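# Pour granules from round-bottom flask into vial

## Task

Transfer the granules out of the round-bottom flask and into the vial. A small remainder in the flask or the funnel is acceptable, but nothing may end up spilt. At the end the flask must stand upright in its cork ring and the vial upright in its stand. The ring, the stand and the tray must not be moved. If the glass flask drops more than a few centimetres it may break, and that counts as failure.

## Robot and tools

Robot: two UR12e-type arms, left_arm and right_arm, each with a Robotiq 140 gripper whose fingers can fold, each riding its own carriage on one shared floor track. left_rail carries left_arm and is always the one toward +y; right_rail carries right_arm. These names do not match left and right in the images.

Scene frame: fixed to the table. The table top is z = 0 and +z is up. +x is the direction the arms face and +y is to their left. The track runs along y at x = 0, with y = 0 at its middle, and the table starts at x = 0.17 m. Each arm's base sits at x = 0, y = its carriage's position_m, z = 0.04 m. end_effector_position (m) is the point between the pads when closed, and the fingertips reach about 33 mm past it. The gripper's fingers point along its +z and close along its y. The printed pose may be off by a few cm.

execute_actions(actions, cameras): "actions" holds at most one action, and an empty list just returns the state and images. An action may contain "rows" (1 to 15 rows, each applied for one 1/30 s step), "steps" (1 to 450, default 15, at least one per row), "until", and rail commands. Every row is a single flat list of 18 numbers in [-1, 1] covering both arms: left_arm shoulder pan, shoulder lift, elbow, wrist 1, wrist 2, wrist 3, then gripper position, force_limit, speed, followed by the same nine for right_arm. The six joint numbers are offsets, not poses. They are measured from the Joint targets as they stood when the call began, not from the previous row, so sending the same offset again moves the arm further. Scale: 1.0 = 1.326 rad for pan and lift, and 1.989 rad for elbow and the three wrists. Send 0 to hold a joint. Gripper position is absolute: +1 is fully open (140 mm), about -0.8 is pads touching, and -1 closes until blocked. force_limit ranges from -1 (about 14 N) through 0 (40 N) to +1 (58 N). speed runs from -1 (30 mm/s) through 0 (140) to +1 (250), and a faster close grips harder. To keep a gripper as it is, send its last three numbers again. After the final row, each arm continues toward that row's target for the remaining steps.

Rails: {"left_rail": {"position_m": y}} gives an absolute target in metres (left -0.8 to 1.5, right -1.5 to 0.8). You can also send speed_m_s (0.01 to 1) and acceleration_factor (0.1 to 1), or {"stop": true}. Then wait with {"steps": n, "until": {"left_rail": {"position_status": ["!=", "moving"]}}}. Keep the carriages at least 0.78 m apart. Rows ride along with a carriage while it moves.

move(target, speed, blend, stop_force, zero, blocking, cameras): plans joint paths. target is either one 18-number row or a list of up to 15 rows, laid out as above, with every offset counted from the Joint targets at the start. speed is in rad/s for the joint that has farthest to go (0.01 to 2, default 0.5). blend is in rad. stop_force (4 to 80 N) ends an arm's path when its wrist sensor feels that much push; use a slow speed with it, and leave it out when pulling away from contact. blocking=false returns early; call wait or stop before sending more rows. The result adds a "move:" line reporting done, off_target, held, fault, and so on.

wait(seconds 0 to 10), stop(), zoom_image(camera, region [x0,y0,x1,y1] px, at most 504x504; cameras are cam_high, cam_flask, cam_tray, cam_vial, cam_left_wrist, cam_right_wrist, each 896x504), zero_wrist_force(arm), read_manual(section), finished_scene(scene = 1 or 2).

Results: Joint positions has one block per arm: rail (m), then the six joints (rad). Joint targets uses the same order and shows the commanded angles. object_status: 0 moving, 1 blocked while opening, 2 blocked while closing (gripped), 3 reached the requested position or pads met. position_measured is in counts: 3 open, 75 ≈ 100 mm, 139 ≈ 60 mm, 200 ≈ 20 mm, 230 pads together. Wrist force and torque are given in the end effector's axes. position_status can read moving, done, contact_stop, time_out, stopped, stopped_with_arm, stopped_for_other_arm or stopped_for_other_carriage. A "joint command not followed" line means the clearance check held back an arm. "joint sent to its limit" means the joint was clipped at its range.

Method: grip the flask neck near the fingertips (the outer quarter of the pads) and confirm object_status 2. Lift it clear of the cork ring, carry it over the funnel and vial, tip it slowly so the granules pour without spilling, then bring it upright, set it back gently into the ring and release. Keep the flask low and never let go of it in the air.

Avoid: drops, releasing anything while it moves, slams, pushing hard (about 150 N causes a force fault, and joint torque limits cause a 10 s stop), any contact between the two arms, knocking over or shifting the vial, stand, ring or tray, anything leaving the table, and holding a stretched-out pose for long (motor heat, with brakes applied at 85 °C).

Each tool is called after ">>>" as name([rows], argument=value, ...), one row to a line, values as JSON.

## Session

>>> execute_actions(actions=[])

Scene clock: 0.00 s.
left_arm: end_effector_position=(+0.3563, +1.3330, +0.5790) position_measured=3 object_status=3 end_effector_quat_wxyz=(+0.000, +0.000, +1.000, +0.000) | right_arm: end_effector_position=(+0.3563, -0.7898, +0.5790) position_measured=3 object_status=3 end_effector_quat_wxyz=(+0.000, +0.000, +1.000, +0.000)
Joint positions: left_arm=[1.254 -0.28 -2.157 1.821 -1.235 -1.571 -0.281] | right_arm=[-0.868 -0.281 -2.157 1.821 -1.235 -1.571 -0.28]
Joint velocities: within noise
Joint torques (N m): no reading
Wrist force (N): no reading
Wrist torque (N m): no reading
Wrist force, peak (N): no reading
Joint targets: left_arm=[1.254 -0.281 -2.157 1.821 -1.235 -1.571 -0.280] | right_arm=[-0.868 -0.280 -2.157 1.821 -1.235 -1.571 -0.280]
Tool commands: left_gripper/position=+1.0 left_gripper/force_limit=+1.0 left_gripper/speed=+1.0 right_gripper/position=+1.0 right_gripper/force_limit=+1.0 right_gripper/speed=+1.0
left_rail: position_m=1.254 position_status=done
right_rail: position_m=-0.868 position_status=done

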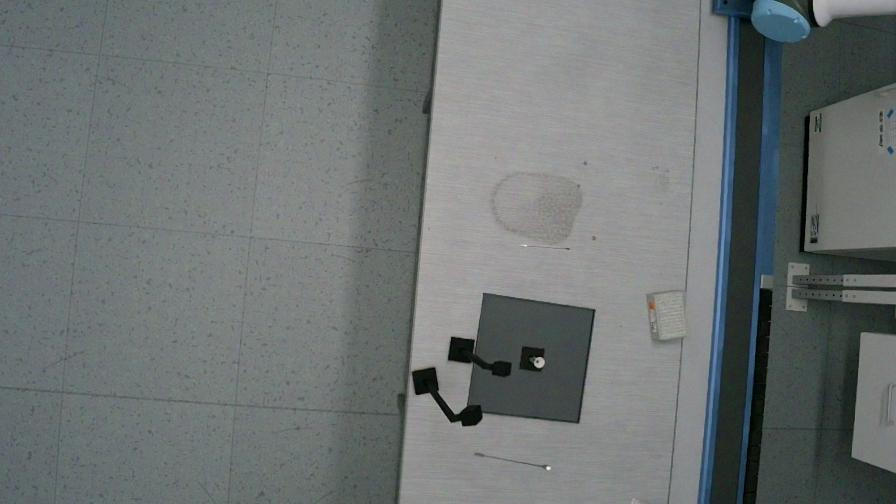

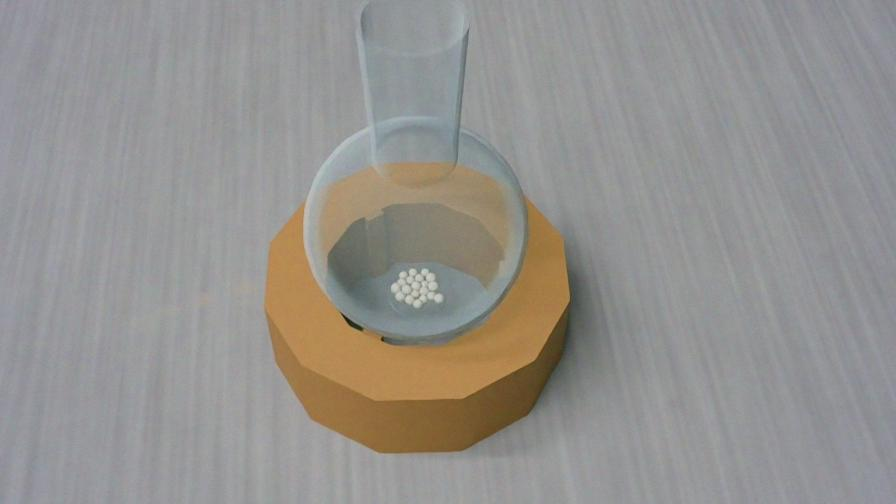

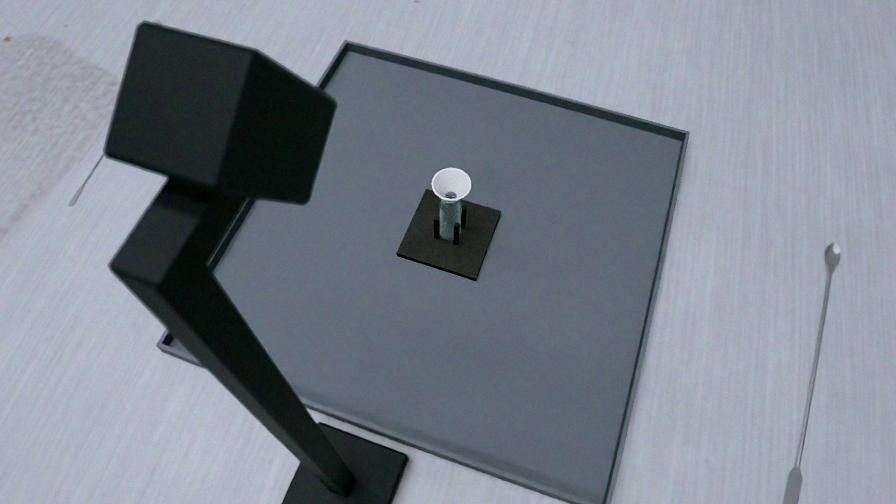

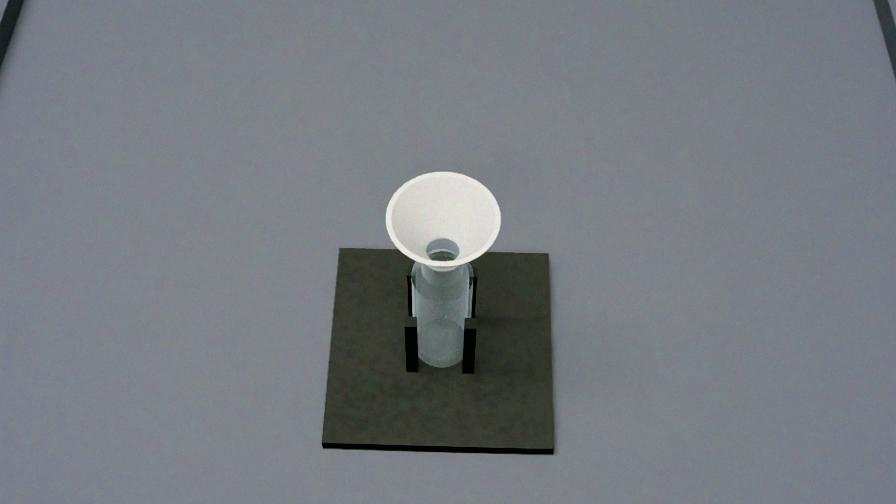

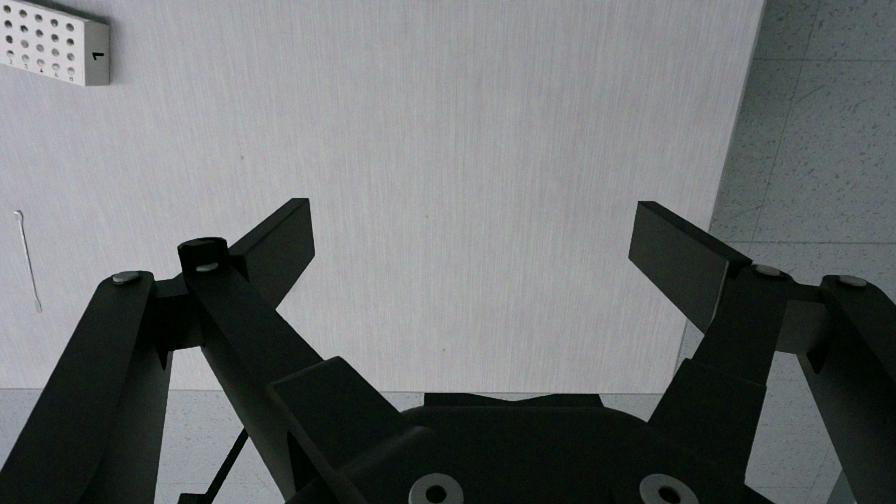

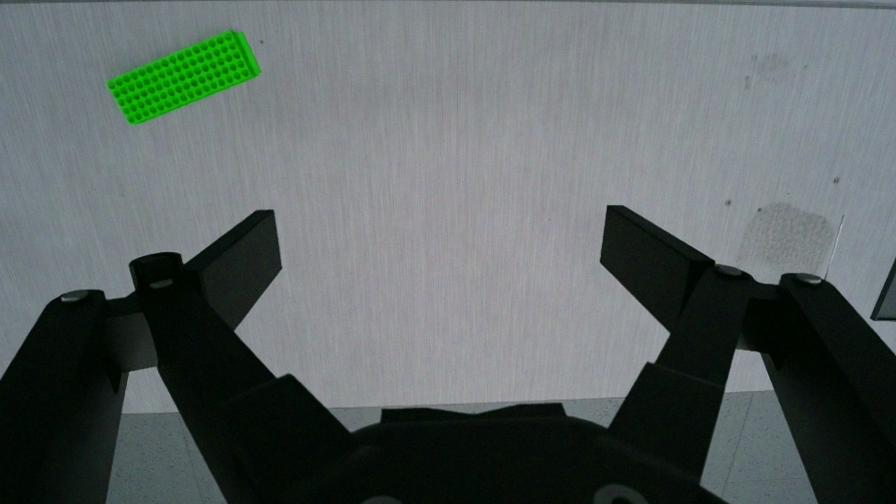

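>>> zoom_image(camera="cam_left_wrist", region=[0, 200, 400, 504])

>>> zoom_image(camera="cam_high", region=[394, 250, 794, 504])

Scaled by 1.260 from the camera's 896x504 image, which has a finer 1280x720 frame.

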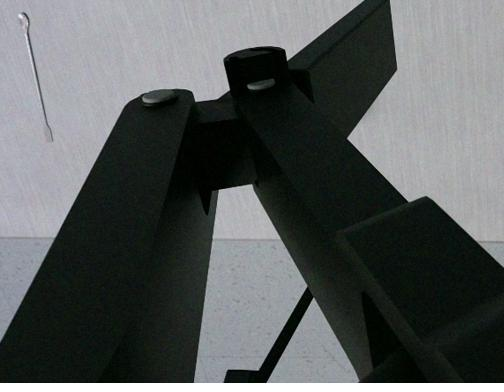

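Scaled by 1.260 from the camera's 896x504 image, which has a finer 1280x720 frame.

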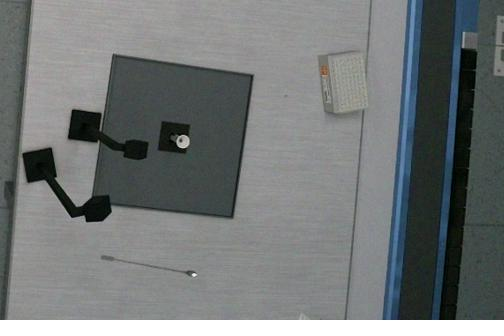

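>>> execute_actions([
  {"left_rail":{"position_m":0.95},"steps":150,"until":{"left_rail":{"position_status":["!=","moving"]}}},
], cameras=["cam_left_wrist","cam_flask","cam_high"])

Scene clock: 43.27 s.
left_arm: end_effector_position=(+0.3563, +1.0287, +0.5790) position_measured=3 object_status=3 end_effector_quat_wxyz=(+0.000, +0.000, +1.000, +0.000) end_effector_velocity=(+0.000, -0.002, +0.000) end_effector_angular_velocity=(+0.000, +0.001, +0.000) | right_arm: end_effector_position=(+0.3563, -0.7898, +0.5790) position_measured=3 object_status=3 end_effector_quat_wxyz=(+0.000, +0.000, +1.000, +0.000)
Joint positions: left_arm=[0.95 -0.28 -2.157 1.821 -1.235 -1.571 -0.28] | right_arm=[-0.868 -0.28 -2.157 1.821 -1.235 -1.571 -0.281]
Joint velocities: left_arm=[-0.001 -0.001 0 0 0 -0.001 0] | right_arm=[within noise]
Joint torques (N m): left_arm=[1.21 4.73 -43.93 -4.24 0.18 0.33] | right_arm=[0.4 6.24 -43.24 -3.91 0.36 0.51]
Wrist force (N): left_arm=[-0.1 -0.1 0.4] | right_arm=[-0.2 -0.2 -0.3]
Wrist torque (N m): left_arm=[-0.04 0.02 -0.01] | right_arm=[-0.03 0.04 0.00]
Wrist force, peak (N): left_arm=[-0.2 1.9 0.3] | right_arm=[-0.7 0.1 0.0]
Joint targets: left_arm=[0.950 -0.281 -2.157 1.821 -1.235 -1.571 -0.280] | right_arm=[-0.868 -0.280 -2.157 1.821 -1.235 -1.571 -0.280]
Tool commands: left_gripper/position=+1.0 left_gripper/force_limit=+1.0 left_gripper/speed=+1.0 right_gripper/position=+1.0 right_gripper/force_limit=+1.0 right_gripper/speed=+1.0
left_rail: position_m=0.950 position_status=done
right_rail: position_m=-0.868 position_status=done
Images, in order: cam_high, cam_flask, cam_left_wrist.

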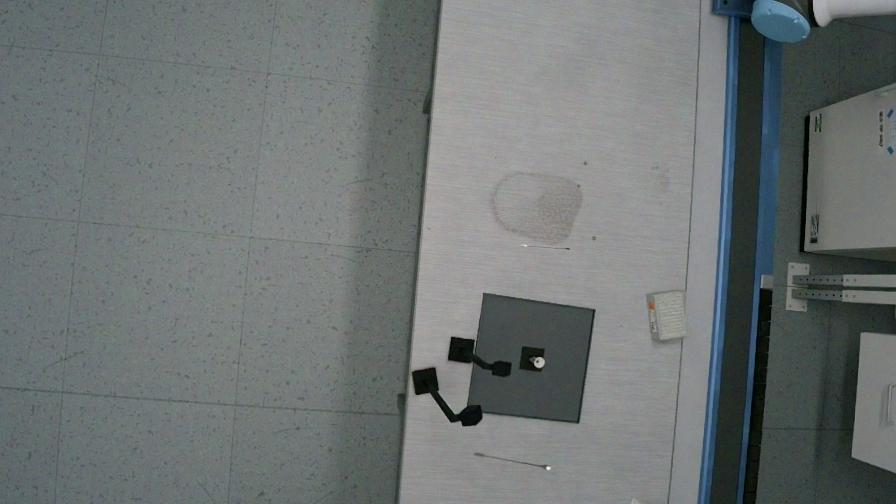

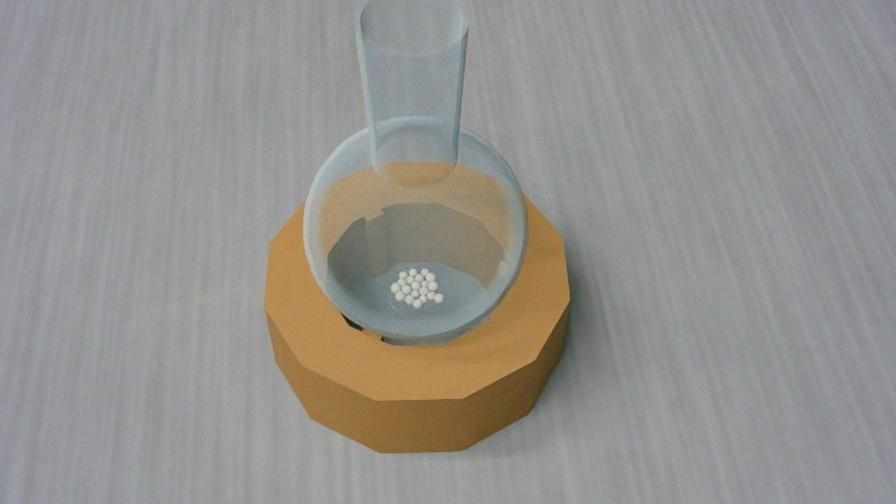

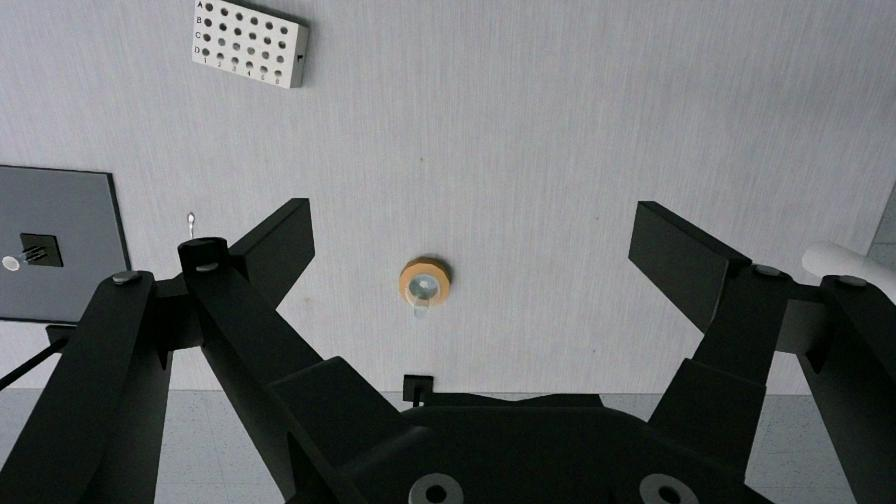

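>>> execute_actions([
  {"left_rail":{"position_m":0.81},"steps":60,"until":{"left_rail":{"position_status":["!=","moving"]}}},
], cameras=[])

>>> move(target=[0.2112,0,0,0.7898,0.79,0.1408,1,1,1,0,0,0,0,0,0,1,1,1], speed=1.0, cameras=[])

>>> move(target=[0,0,0,0,0.79,0,0.2,0,0,0,0,0,0,0,0,1,1,1], speed=1.0)

Scene clock: 109.10 s.
Wrist force, peak (N): left_arm=[-0.2 -2.0 0.3] | right_arm=[-0.7 0.2 -0.1]
Tool commands: left_gripper/position=+1.0 left_gripper/force_limit=+1.0 left_gripper/speed=+1.0 right_gripper/position=+1.0 right_gripper/force_limit=+1.0 right_gripper/speed=+1.0
left_rail: position_m=0.810 position_status=done
right_rail: position_m=-0.868 position_status=done

Scene clock: 111.60 s.
Wrist force, peak (N): left_arm=[-1.1 -1.0 1.8] | right_arm=[-0.6 0.4 0.0]
left_rail: position_m=0.810 position_status=done
right_rail: position_m=-0.868 position_status=done
move: done

Scene clock: 114.10 s.
left_arm: end_effector_position=(+0.5415, +0.9838, +0.7998) position_measured=104 object_status=3 end_effector_quat_wxyz=(+0.000, +0.707, +0.000, +0.707) | right_arm: end_effector_position=(+0.3563, -0.7898, +0.5790) position_measured=3 object_status=3 end_effector_quat_wxyz=(+0.000, +0.000, +1.000, +0.000)
Joint positions: left_arm=[0.81 0 -2.157 1.821 0.336 1.571 0] | right_arm=[-0.868 -0.281 -2.157 1.821 -1.235 -1.571 -0.281]
Joint torques (N m): left_arm=[13.11 -1.78 -38.39 -1.9 3.88 3.41] | right_arm=[-0.09 9.93 -41.16 -3.36 0.32 0.25]
Wrist force (N): left_arm=[-1.7 -0.1 1.3] | right_arm=[-0.4 0.0 -0.1]
Wrist torque (N m): left_arm=[0.20 0.26 -0.13] | right_arm=[0.00 0.10 0.00]
Wrist force, peak (N): left_arm=[-1.3 -1.5 1.9] | right_arm=[-0.6 -0.1 0.2]
Joint targets: left_arm=[0.810 0.000 -2.157 1.821 0.336 1.571 0.000] | right_arm=[-0.868 -0.280 -2.157 1.821 -1.235 -1.571 -0.280]
left_rail: position_m=0.810 position_status=done
right_rail: position_m=-0.868 position_status=done
move: done

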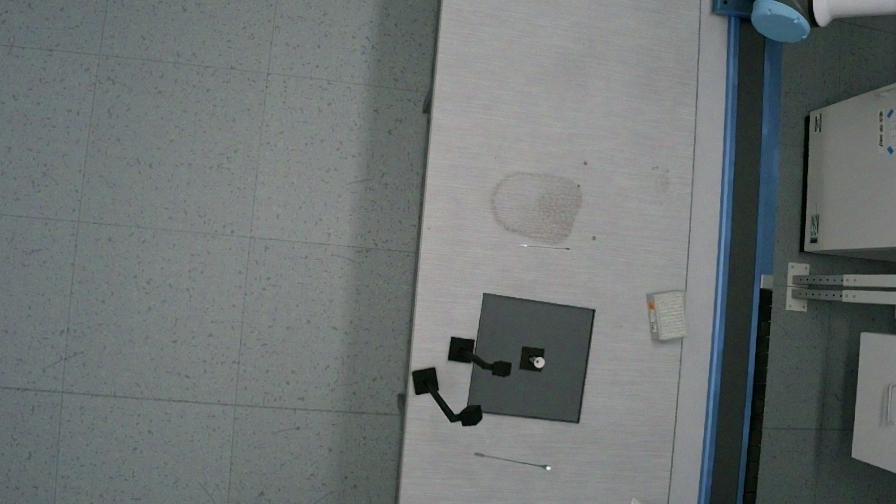

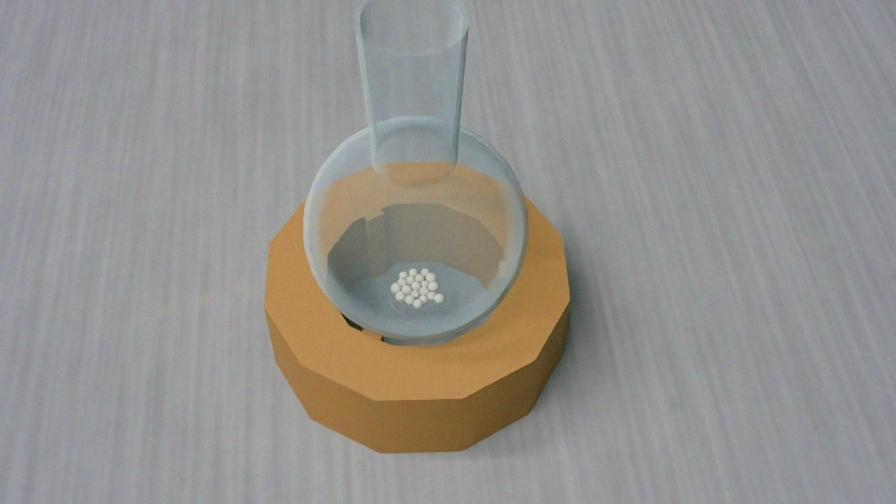

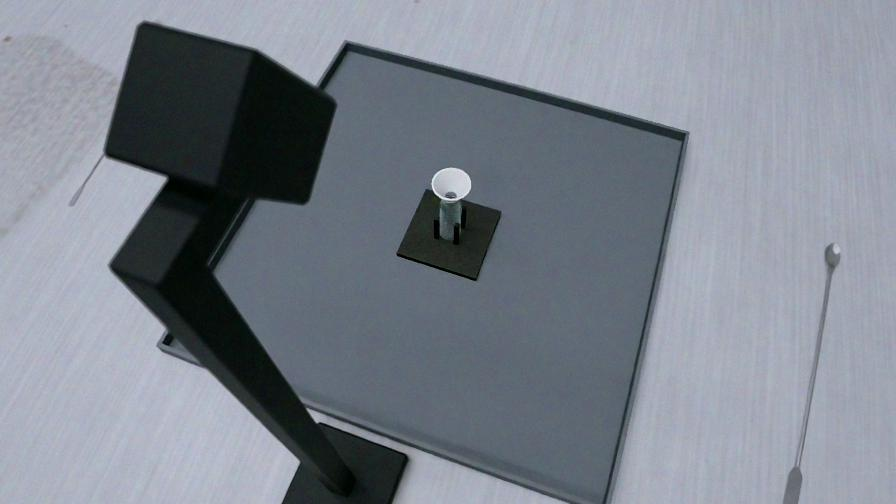

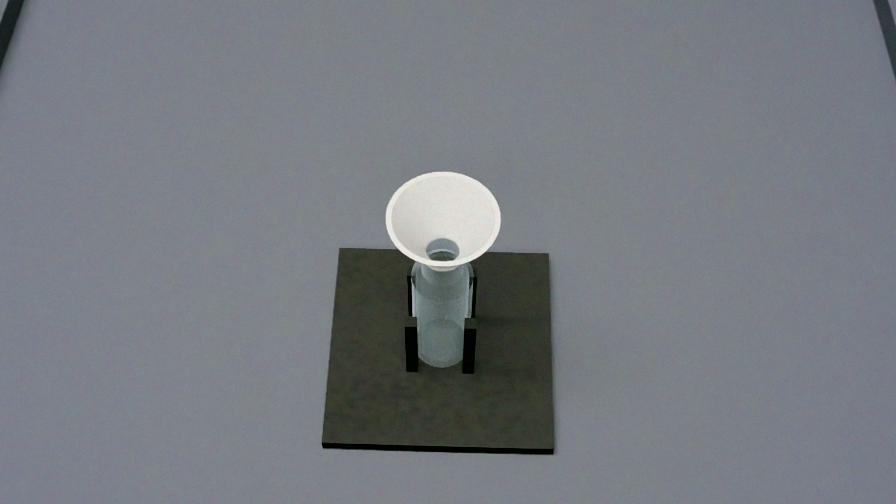

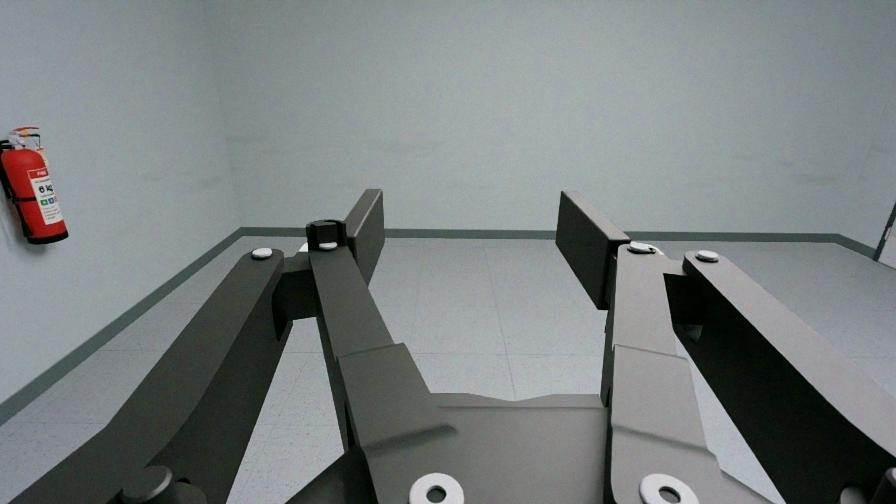

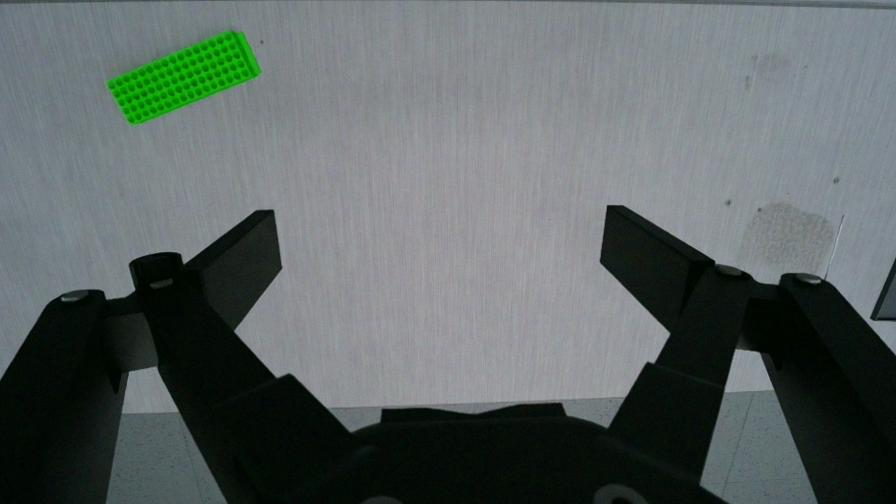

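>>> move(target=[0,0.1531,0.4809,-0.5829,0,0,0.2,0,0,0,0,0,0,0,0,1,1,1], speed=0.7, cameras=["cam_left_wrist"])

Scene clock: 125.80 s.
left_arm: end_effector_position=(+0.5003, +0.9837, +0.2501) position_measured=104 object_status=3 end_effector_quat_wxyz=(+0.001, +0.707, +0.000, +0.707) | right_arm: end_effector_position=(+0.3563, -0.7898, +0.5790) position_measured=3 object_status=3 end_effector_quat_wxyz=(+0.000, +0.000, +1.000, +0.000)
Joint positions: left_arm=[0.81 0 -1.954 2.777 -0.823 1.571 0] | right_arm=[-0.868 -0.28 -2.157 1.821 -1.235 -1.571 -0.281]
Joint torques (N m): left_arm=[9.86 12.1 -19.82 -5.61 2.06 3.14] | right_arm=[1.09 13.92 -42.31 -3.68 -0.12 0.53]
Wrist force (N): left_arm=[-1.5 -0.1 1.0] | right_arm=[0.2 0.0 0.3]
Wrist torque (N m): left_arm=[0.26 0.23 -0.14] | right_arm=[0.00 -0.04 0.00]
Wrist force, peak (N): left_arm=[-4.2 -0.6 -0.9] | right_arm=[-0.6 -0.2 -0.3]
Joint targets: left_arm=[0.810 0.000 -1.954 2.777 -0.824 1.571 0.000] | right_arm=[-0.868 -0.280 -2.157 1.821 -1.235 -1.571 -0.280]
left_rail: position_m=0.810 position_status=done
right_rail: position_m=-0.868 position_status=done
move: done
Images, in order: cam_left_wrist.

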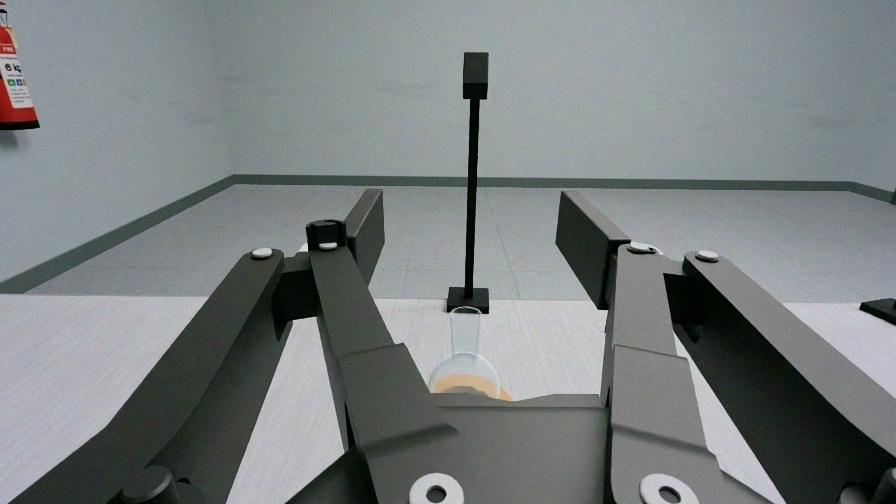

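>>> move(target=[0,0.5394,0.0516,-0.4113,0,0,0.2,0,0,0,0,0,0,0,0,1,1,1], speed=0.5, cameras=["cam_left_wrist","cam_flask"])

>>> zoom_image(camera="cam_left_wrist", region=[340, 180, 620, 420])

Scene clock: 140.53 s.
left_arm: end_effector_position=(+0.5003, +0.9837, +0.1101) position_measured=104 object_status=3 end_effector_quat_wxyz=(+0.001, +0.707, +0.000, +0.707) | right_arm: end_effector_position=(+0.3563, -0.7898, +0.5790) position_measured=3 object_status=3 end_effector_quat_wxyz=(+0.000, +0.000, +1.000, +0.000)
Joint positions: left_arm=[0.81 0 -1.239 2.88 -1.641 1.571 0] | right_arm=[-0.868 -0.28 -2.157 1.821 -1.235 -1.571 -0.281]
Joint torques (N m): left_arm=[1.04 -17.17 12.49 -4.93 1.65 2.97] | right_arm=[0.7 13.7 -41.31 -3.55 0.53 0.76]
Wrist force (N): left_arm=[-2.4 -0.6 0.8] | right_arm=[0.0 -0.4 -0.2]
Wrist torque (N m): left_arm=[0.08 0.41 -0.14] | right_arm=[-0.08 0.01 0.00]
Wrist force, peak (N): left_arm=[-2.9 -0.8 1.3] | right_arm=[-0.5 -0.1 -0.4]
Joint targets: left_arm=[0.810 0.000 -1.239 2.880 -1.642 1.571 0.000] | right_arm=[-0.868 -0.280 -2.157 1.821 -1.235 -1.571 -0.280]
left_rail: position_m=0.810 position_status=done
right_rail: position_m=-0.868 position_status=done
move: done
Images, in order: cam_flask, cam_left_wrist.

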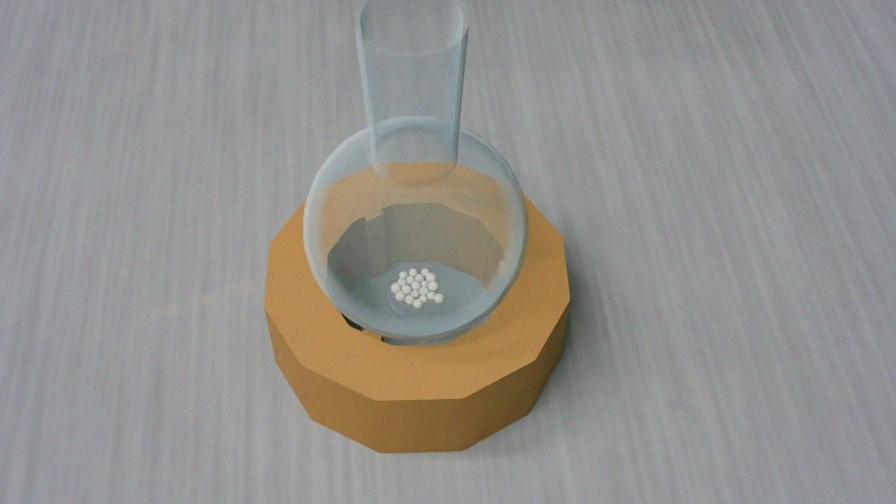

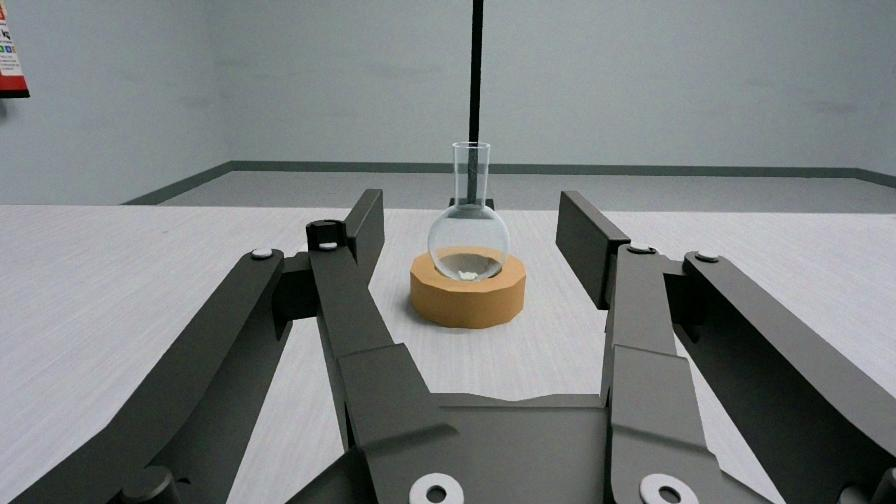

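Scaled by 1.800 from the camera's 896x504 image, which has a finer 1280x720 frame.

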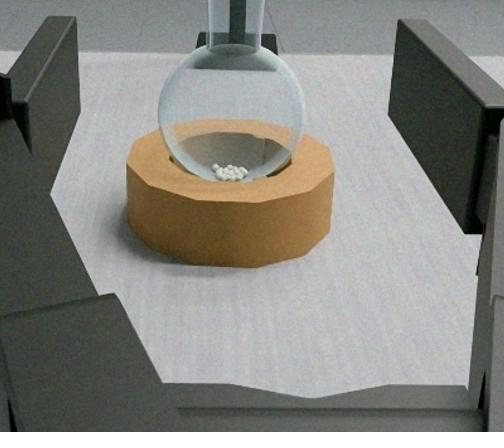

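>>> zoom_image(camera="cam_left_wrist", region=[410, 130, 530, 240])

>>> zoom_image(camera="cam_vial", region=[300, 150, 580, 400])

Scaled by 4.200 from the camera's 896x504 image, which has a finer 1280x720 frame.

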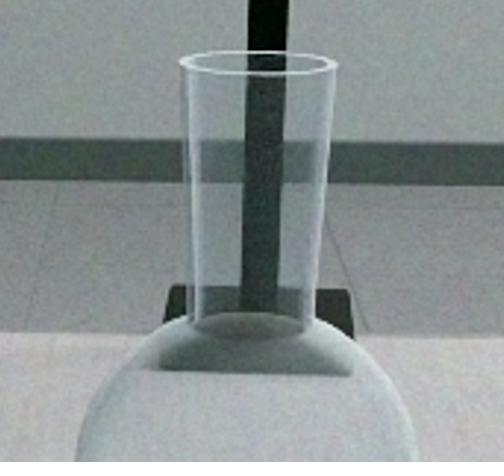

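This scene's latest camera images include none from cam_vial. They are from: cam_flask, cam_left_wrist. cam_vial's image comes with the result of a call that names it in "cameras".

>>> move(target=[0,-0.5394,-0.0516,0.4113,0,0,0.2,0,0,0,0,0,0,0,0,1,1,1], speed=0.7, cameras=[])

>>> execute_actions([
  {"left_rail":{"position_m":0.09},"steps":150,"until":{"left_rail":{"position_status":["!=","moving"]}}},
], cameras=["cam_left_wrist","cam_vial","cam_high"])

>>> zoom_image(camera="cam_left_wrist", region=[320, 180, 640, 420])

>>> zoom_image(camera="cam_vial", region=[300, 150, 580, 470])

Scene clock: 189.03 s.
Wrist force, peak (N): left_arm=[-3.1 -0.2 0.4] | right_arm=[-0.6 0.3 0.1]
left_rail: position_m=0.810 position_status=done
right_rail: position_m=-0.868 position_status=done
move: done

Scene clock: 191.27 s.
left_arm: end_effector_position=(+0.5002, +0.2639, +0.2500) position_measured=104 object_status=3 end_effector_quat_wxyz=(+0.001, +0.707, +0.000, +0.707) end_effector_velocity=(+0.000, -0.002, +0.000) end_effector_angular_velocity=(+0.001, +0.000, +0.000) | right_arm: end_effector_position=(+0.3563, -0.7898, +0.5790) position_measured=3 object_status=3 end_effector_quat_wxyz=(+0.000, +0.000, +1.000, +0.000)
Joint positions: left_arm=[0.09 0 -1.954 2.777 -0.824 1.571 0] | right_arm=[-0.868 -0.28 -2.157 1.821 -1.235 -1.571 -0.281]
Joint velocities: left_arm=[-0.002 0 0 0 0 0 0.001] | right_arm=[within noise]
Joint torques (N m): left_arm=[-6.22 -9.11 -40.14 -2.61 1.15 3.13] | right_arm=[0.7 15.33 -41.07 -3.48 0.23 0.68]
Wrist force (N): left_arm=[-1.3 0.0 1.0] | right_arm=[-0.4 0.0 0.0]
Wrist torque (N m): left_arm=[0.27 0.19 -0.14] | right_arm=[0.02 0.09 0.00]
Wrist force, peak (N): left_arm=[-1.9 -2.1 0.9] | right_arm=[-0.2 0.6 0.1]
Joint targets: left_arm=[0.090 0.000 -1.954 2.777 -0.824 1.571 0.000] | right_arm=[-0.868 -0.280 -2.157 1.821 -1.235 -1.571 -0.280]
Tool commands: left_gripper/position=+0.2 left_gripper/force_limit=+0.0 left_gripper/speed=+0.0 right_gripper/position=+1.0 right_gripper/force_limit=+1.0 right_gripper/speed=+1.0
left_rail: position_m=0.090 position_status=done
right_rail: position_m=-0.868 position_status=done
Images, in order: cam_high, cam_vial, cam_left_wrist.

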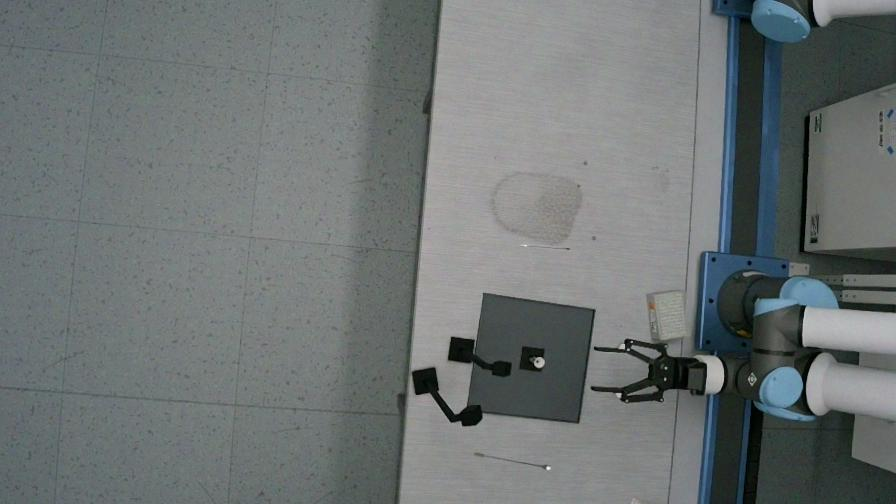

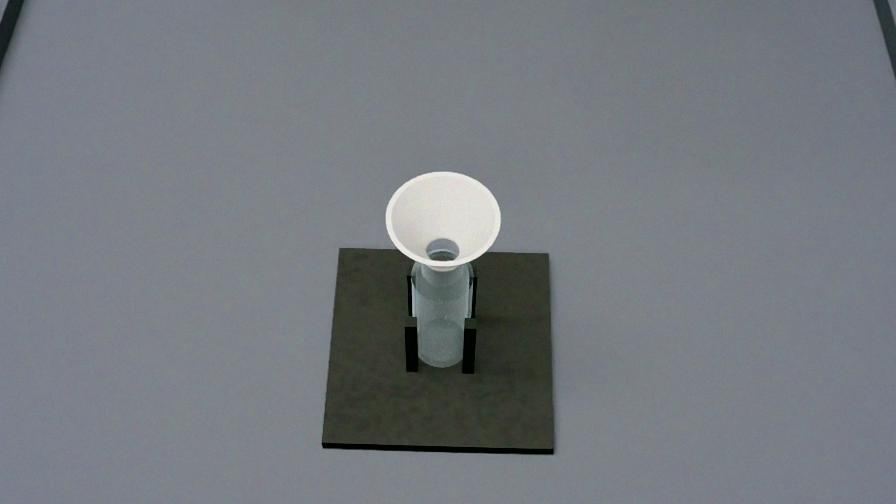

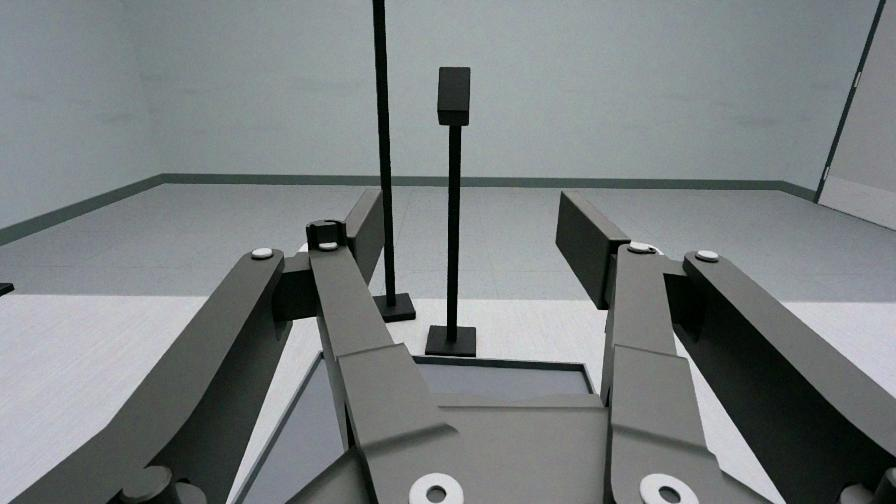

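Scaled by 1.575 from the camera's 896x504 image, which has a finer 1280x720 frame.

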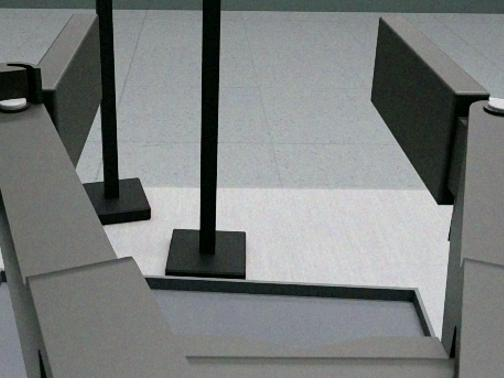

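Scaled by 1.575 from the camera's 896x504 image, which has a finer 1280x720 frame.

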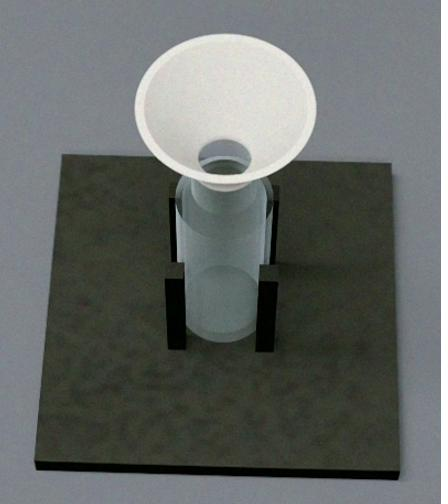

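>>> move(target=[0,0.3162,0.0789,-0.2893,0,0,0.2,0,0,0,0,0,0,0,0,1,1,1], speed=0.5, cameras=["cam_left_wrist","cam_high"])

>>> zoom_image(camera="cam_left_wrist", region=[400, 200, 560, 400])

Scene clock: 206.10 s.
left_arm: end_effector_position=(+0.4812, +0.2637, +0.1774) position_measured=104 object_status=3 end_effector_quat_wxyz=(+0.001, +0.708, +0.000, +0.707) | right_arm: end_effector_position=(+0.3563, -0.7898, +0.5790) position_measured=3 object_status=3 end_effector_quat_wxyz=(+0.000, +0.000, +1.000, +0.000)
Joint positions: left_arm=[0.09 -0.001 -1.683 2.879 -1.194 1.571 0] | right_arm=[-0.868 -0.28 -2.157 1.821 -1.235 -1.571 -0.28]
Joint torques (N m): left_arm=[-6.08 -27.48 -31.25 -1.4 0.8 3.13] | right_arm=[-0.58 14.25 -41.83 -3.72 -0.13 0.56]
Wrist force (N): left_arm=[-2.0 -0.5 1.4] | right_arm=[-0.1 0.0 0.1]
Wrist torque (N m): left_arm=[0.12 0.33 -0.12] | right_arm=[0.01 0.03 0.00]
Wrist force, peak (N): left_arm=[-7.2 -0.6 -3.3] | right_arm=[-0.5 0.3 -0.3]
Joint targets: left_arm=[0.090 0.000 -1.683 2.879 -1.194 1.571 0.000] | right_arm=[-0.868 -0.280 -2.157 1.821 -1.235 -1.571 -0.280]
left_rail: position_m=0.090 position_status=done
right_rail: position_m=-0.868 position_status=done
move: held (left_arm; a check stopped the path); limits=held; left_arm: the wrist 1 is farthest, 0.205 rad from its target
joint command not followed: on one or more control steps a check withheld the commanded joint targets of the left arm, and it was not sent them on those steps.
cause: the commanded joint targets, or the way to them, would bring two parts of the arm too close to each other (joints 4 (elbow) to 6 (wrist 2) lie between them).
Images, in order: cam_high, cam_left_wrist.

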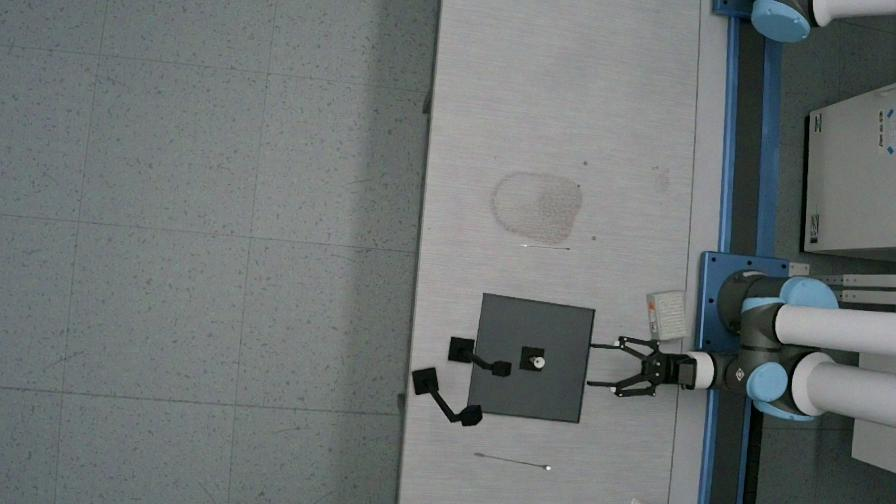

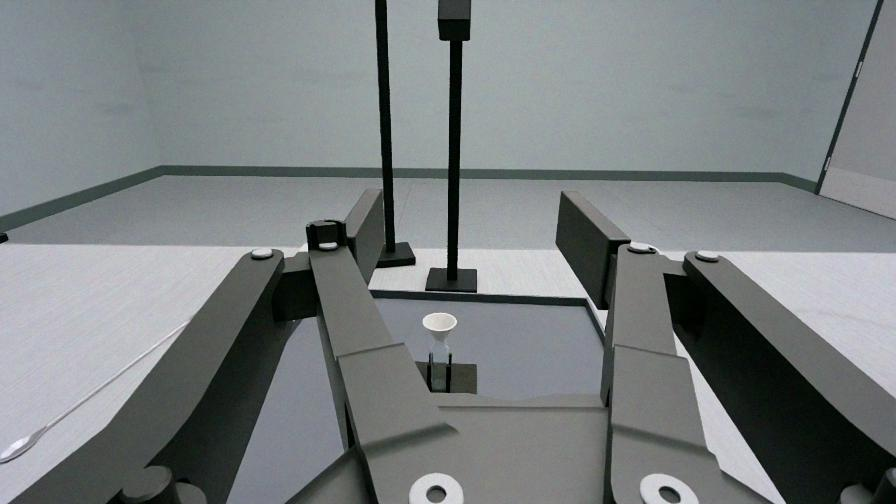

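Scaled by 2.520 from the camera's 896x504 image, which has a finer 1280x720 frame.

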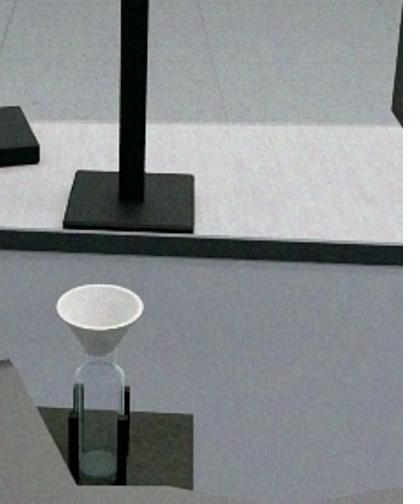

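>>> move(target=[0,-0.2204,0,0.2337,0,0,0.2,0,0,0,0,0,0,0,0,1,1,1], speed=0.7, cameras=[])

>>> move(target=[0,0,-0.1154,0.1154,0,0,0.2,0,0,0,0,0,0,0,0,1,1,1], speed=0.7, cameras=[])

>>> execute_actions([
  {"left_rail":{"position_m":0.81},"steps":150,"until":{"left_rail":{"position_status":["!=","moving"]}}},
], cameras=["cam_left_wrist"])

Scene clock: 295.80 s.
Wrist force, peak (N): left_arm=[-2.9 -0.6 0.6] | right_arm=[-0.3 0.5 -0.4]
left_rail: position_m=0.090 position_status=done
right_rail: position_m=-0.868 position_status=done
move: held (left_arm; a check stopped the path); limits=held; left_arm: the wrist 1 is farthest, 0.453 rad from its target
joint command not followed: on one or more control steps a check withheld the commanded joint targets of the left arm, and it was not sent them on those steps.
cause: the commanded joint targets, or the way to them, would bring two parts of the arm too close to each other (joints 4 (elbow) to 6 (wrist 2) lie between them).

Scene clock: 296.93 s.
Wrist force, peak (N): left_arm=[-0.3 -0.2 3.6] | right_arm=[-0.6 0.4 0.3]
left_rail: position_m=0.090 position_status=done
right_rail: position_m=-0.868 position_status=done
move: done

Scene clock: 299.17 s.
left_arm: end_effector_position=(+0.5952, +0.9835, +0.2396) position_measured=104 object_status=3 end_effector_quat_wxyz=(+0.001, +0.709, +0.000, +0.705) end_effector_velocity=(+0.000, +0.002, +0.000) end_effector_angular_velocity=(-0.001, +0.000, +0.000) | right_arm: end_effector_position=(+0.3563, -0.7898, +0.5790) position_measured=3 object_status=3 end_effector_quat_wxyz=(+0.000, +0.000, +1.000, +0.000)
Joint positions: left_arm=[0.81 -0.001 -1.691 2.649 -0.953 1.571 0] | right_arm=[-0.868 -0.281 -2.157 1.821 -1.235 -1.571 -0.281]
Joint velocities: left_arm=[0.002 0 0 0 0 0 -0.001] | right_arm=[within noise]
Joint torques (N m): left_arm=[3.94 -7.86 -34.81 -2.36 0.65 2.86] | right_arm=[-2.19 12.06 -42.28 -3.51 0.12 0.84]
Wrist force (N): left_arm=[-1.7 -0.3 1.2] | right_arm=[-0.4 0.2 -0.2]
Wrist torque (N m): left_arm=[0.17 0.28 -0.16] | right_arm=[0.03 0.09 0.00]
Wrist force, peak (N): left_arm=[-1.5 -2.3 1.0] | right_arm=[-0.5 0.4 0.3]
Joint targets: left_arm=[0.810 -0.001 -1.691 2.649 -0.953 1.571 0.000] | right_arm=[-0.868 -0.280 -2.157 1.821 -1.235 -1.571 -0.280]
Tool commands: left_gripper/position=+0.2 left_gripper/force_limit=+0.0 left_gripper/speed=+0.0 right_gripper/position=+1.0 right_gripper/force_limit=+1.0 right_gripper/speed=+1.0
left_rail: position_m=0.810 position_status=done
right_rail: position_m=-0.868 position_status=done
Images, in order: cam_left_wrist.

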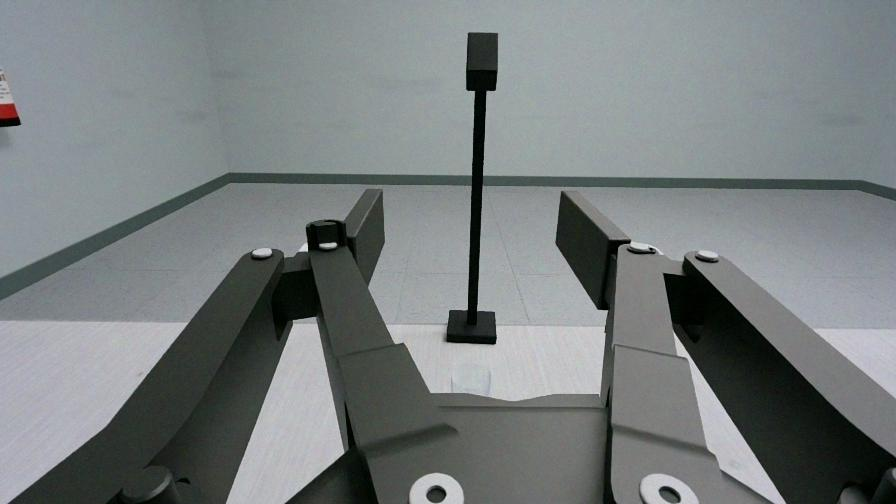

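>>> move(target=[0.0008,0.1744,0.0514,-0.0826,0,0,0.2,0,0,0,0,0,0,0,0,1,1,1], speed=0.4, cameras=["cam_left_wrist","cam_flask"])

>>> zoom_image(camera="cam_left_wrist", region=[340, 100, 600, 360])

Scene clock: 307.10 s.
left_arm: end_effector_position=(+0.5400, +0.9843, +0.1032) position_measured=104 object_status=3 end_effector_quat_wxyz=(+0.000, +0.766, +0.000, +0.643) | right_arm: end_effector_position=(+0.3563, -0.7898, +0.5790) position_measured=3 object_status=3 end_effector_quat_wxyz=(+0.000, +0.000, +1.000, +0.000)
Joint positions: left_arm=[0.81 0.001 -1.46 2.751 -1.117 1.571 0] | right_arm=[-0.868 -0.281 -2.157 1.821 -1.235 -1.571 -0.28]
Joint torques (N m): left_arm=[12.23 -13.73 -2.76 -5.13 0.69 2.86] | right_arm=[-2.48 11.41 -40.28 -3.75 0.11 0.76]
Wrist force (N): left_arm=[-1.9 -0.5 0.8] | right_arm=[0.1 -0.1 0.2]
Wrist torque (N m): left_arm=[0.14 0.37 -0.08] | right_arm=[-0.02 -0.01 0.00]
Wrist force, peak (N): left_arm=[-3.4 -0.6 0.2] | right_arm=[-0.5 -0.4 0.1]
Joint targets: left_arm=[0.810 0.001 -1.460 2.751 -1.117 1.571 0.000] | right_arm=[-0.868 -0.280 -2.157 1.821 -1.235 -1.571 -0.280]
left_rail: position_m=0.810 position_status=done
right_rail: position_m=-0.868 position_status=done
move: done
Images, in order: cam_flask, cam_left_wrist.

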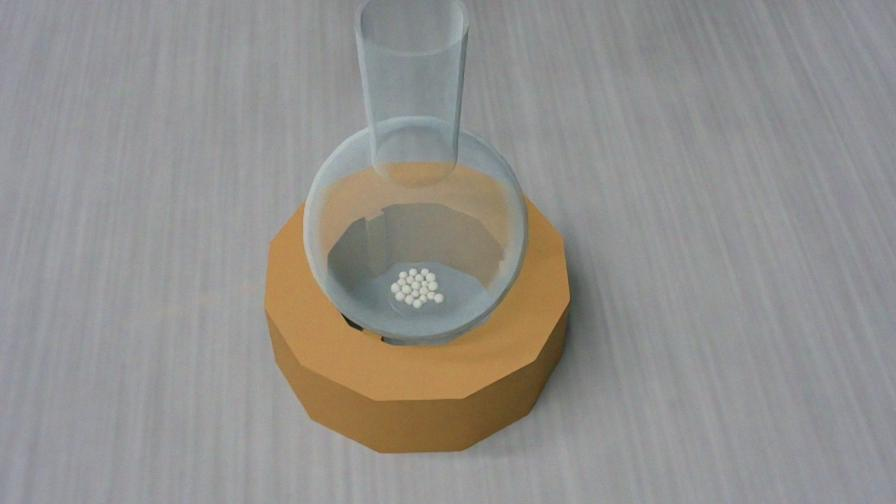

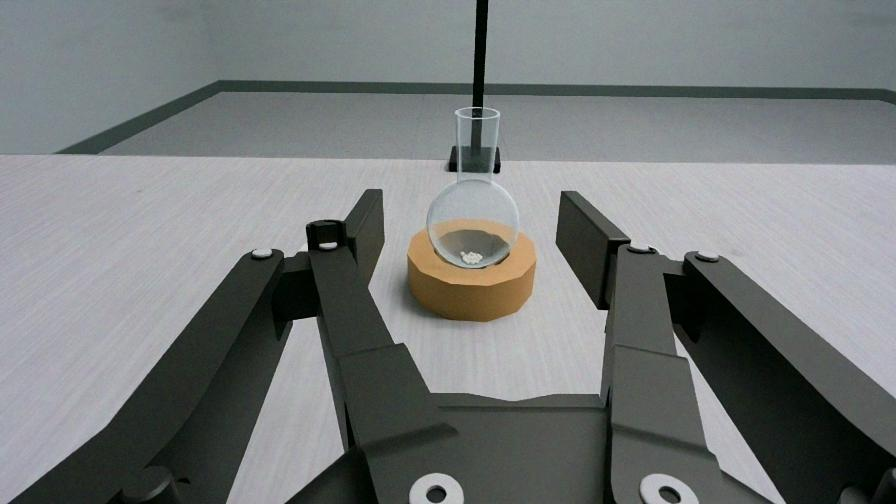

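Scaled by 1.938 from the camera's 896x504 image, which has a finer 1280x720 frame.

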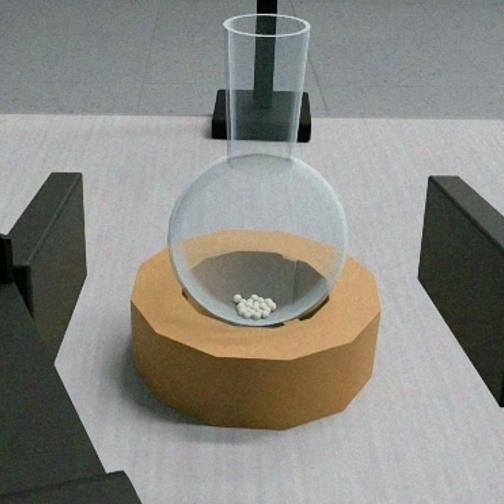

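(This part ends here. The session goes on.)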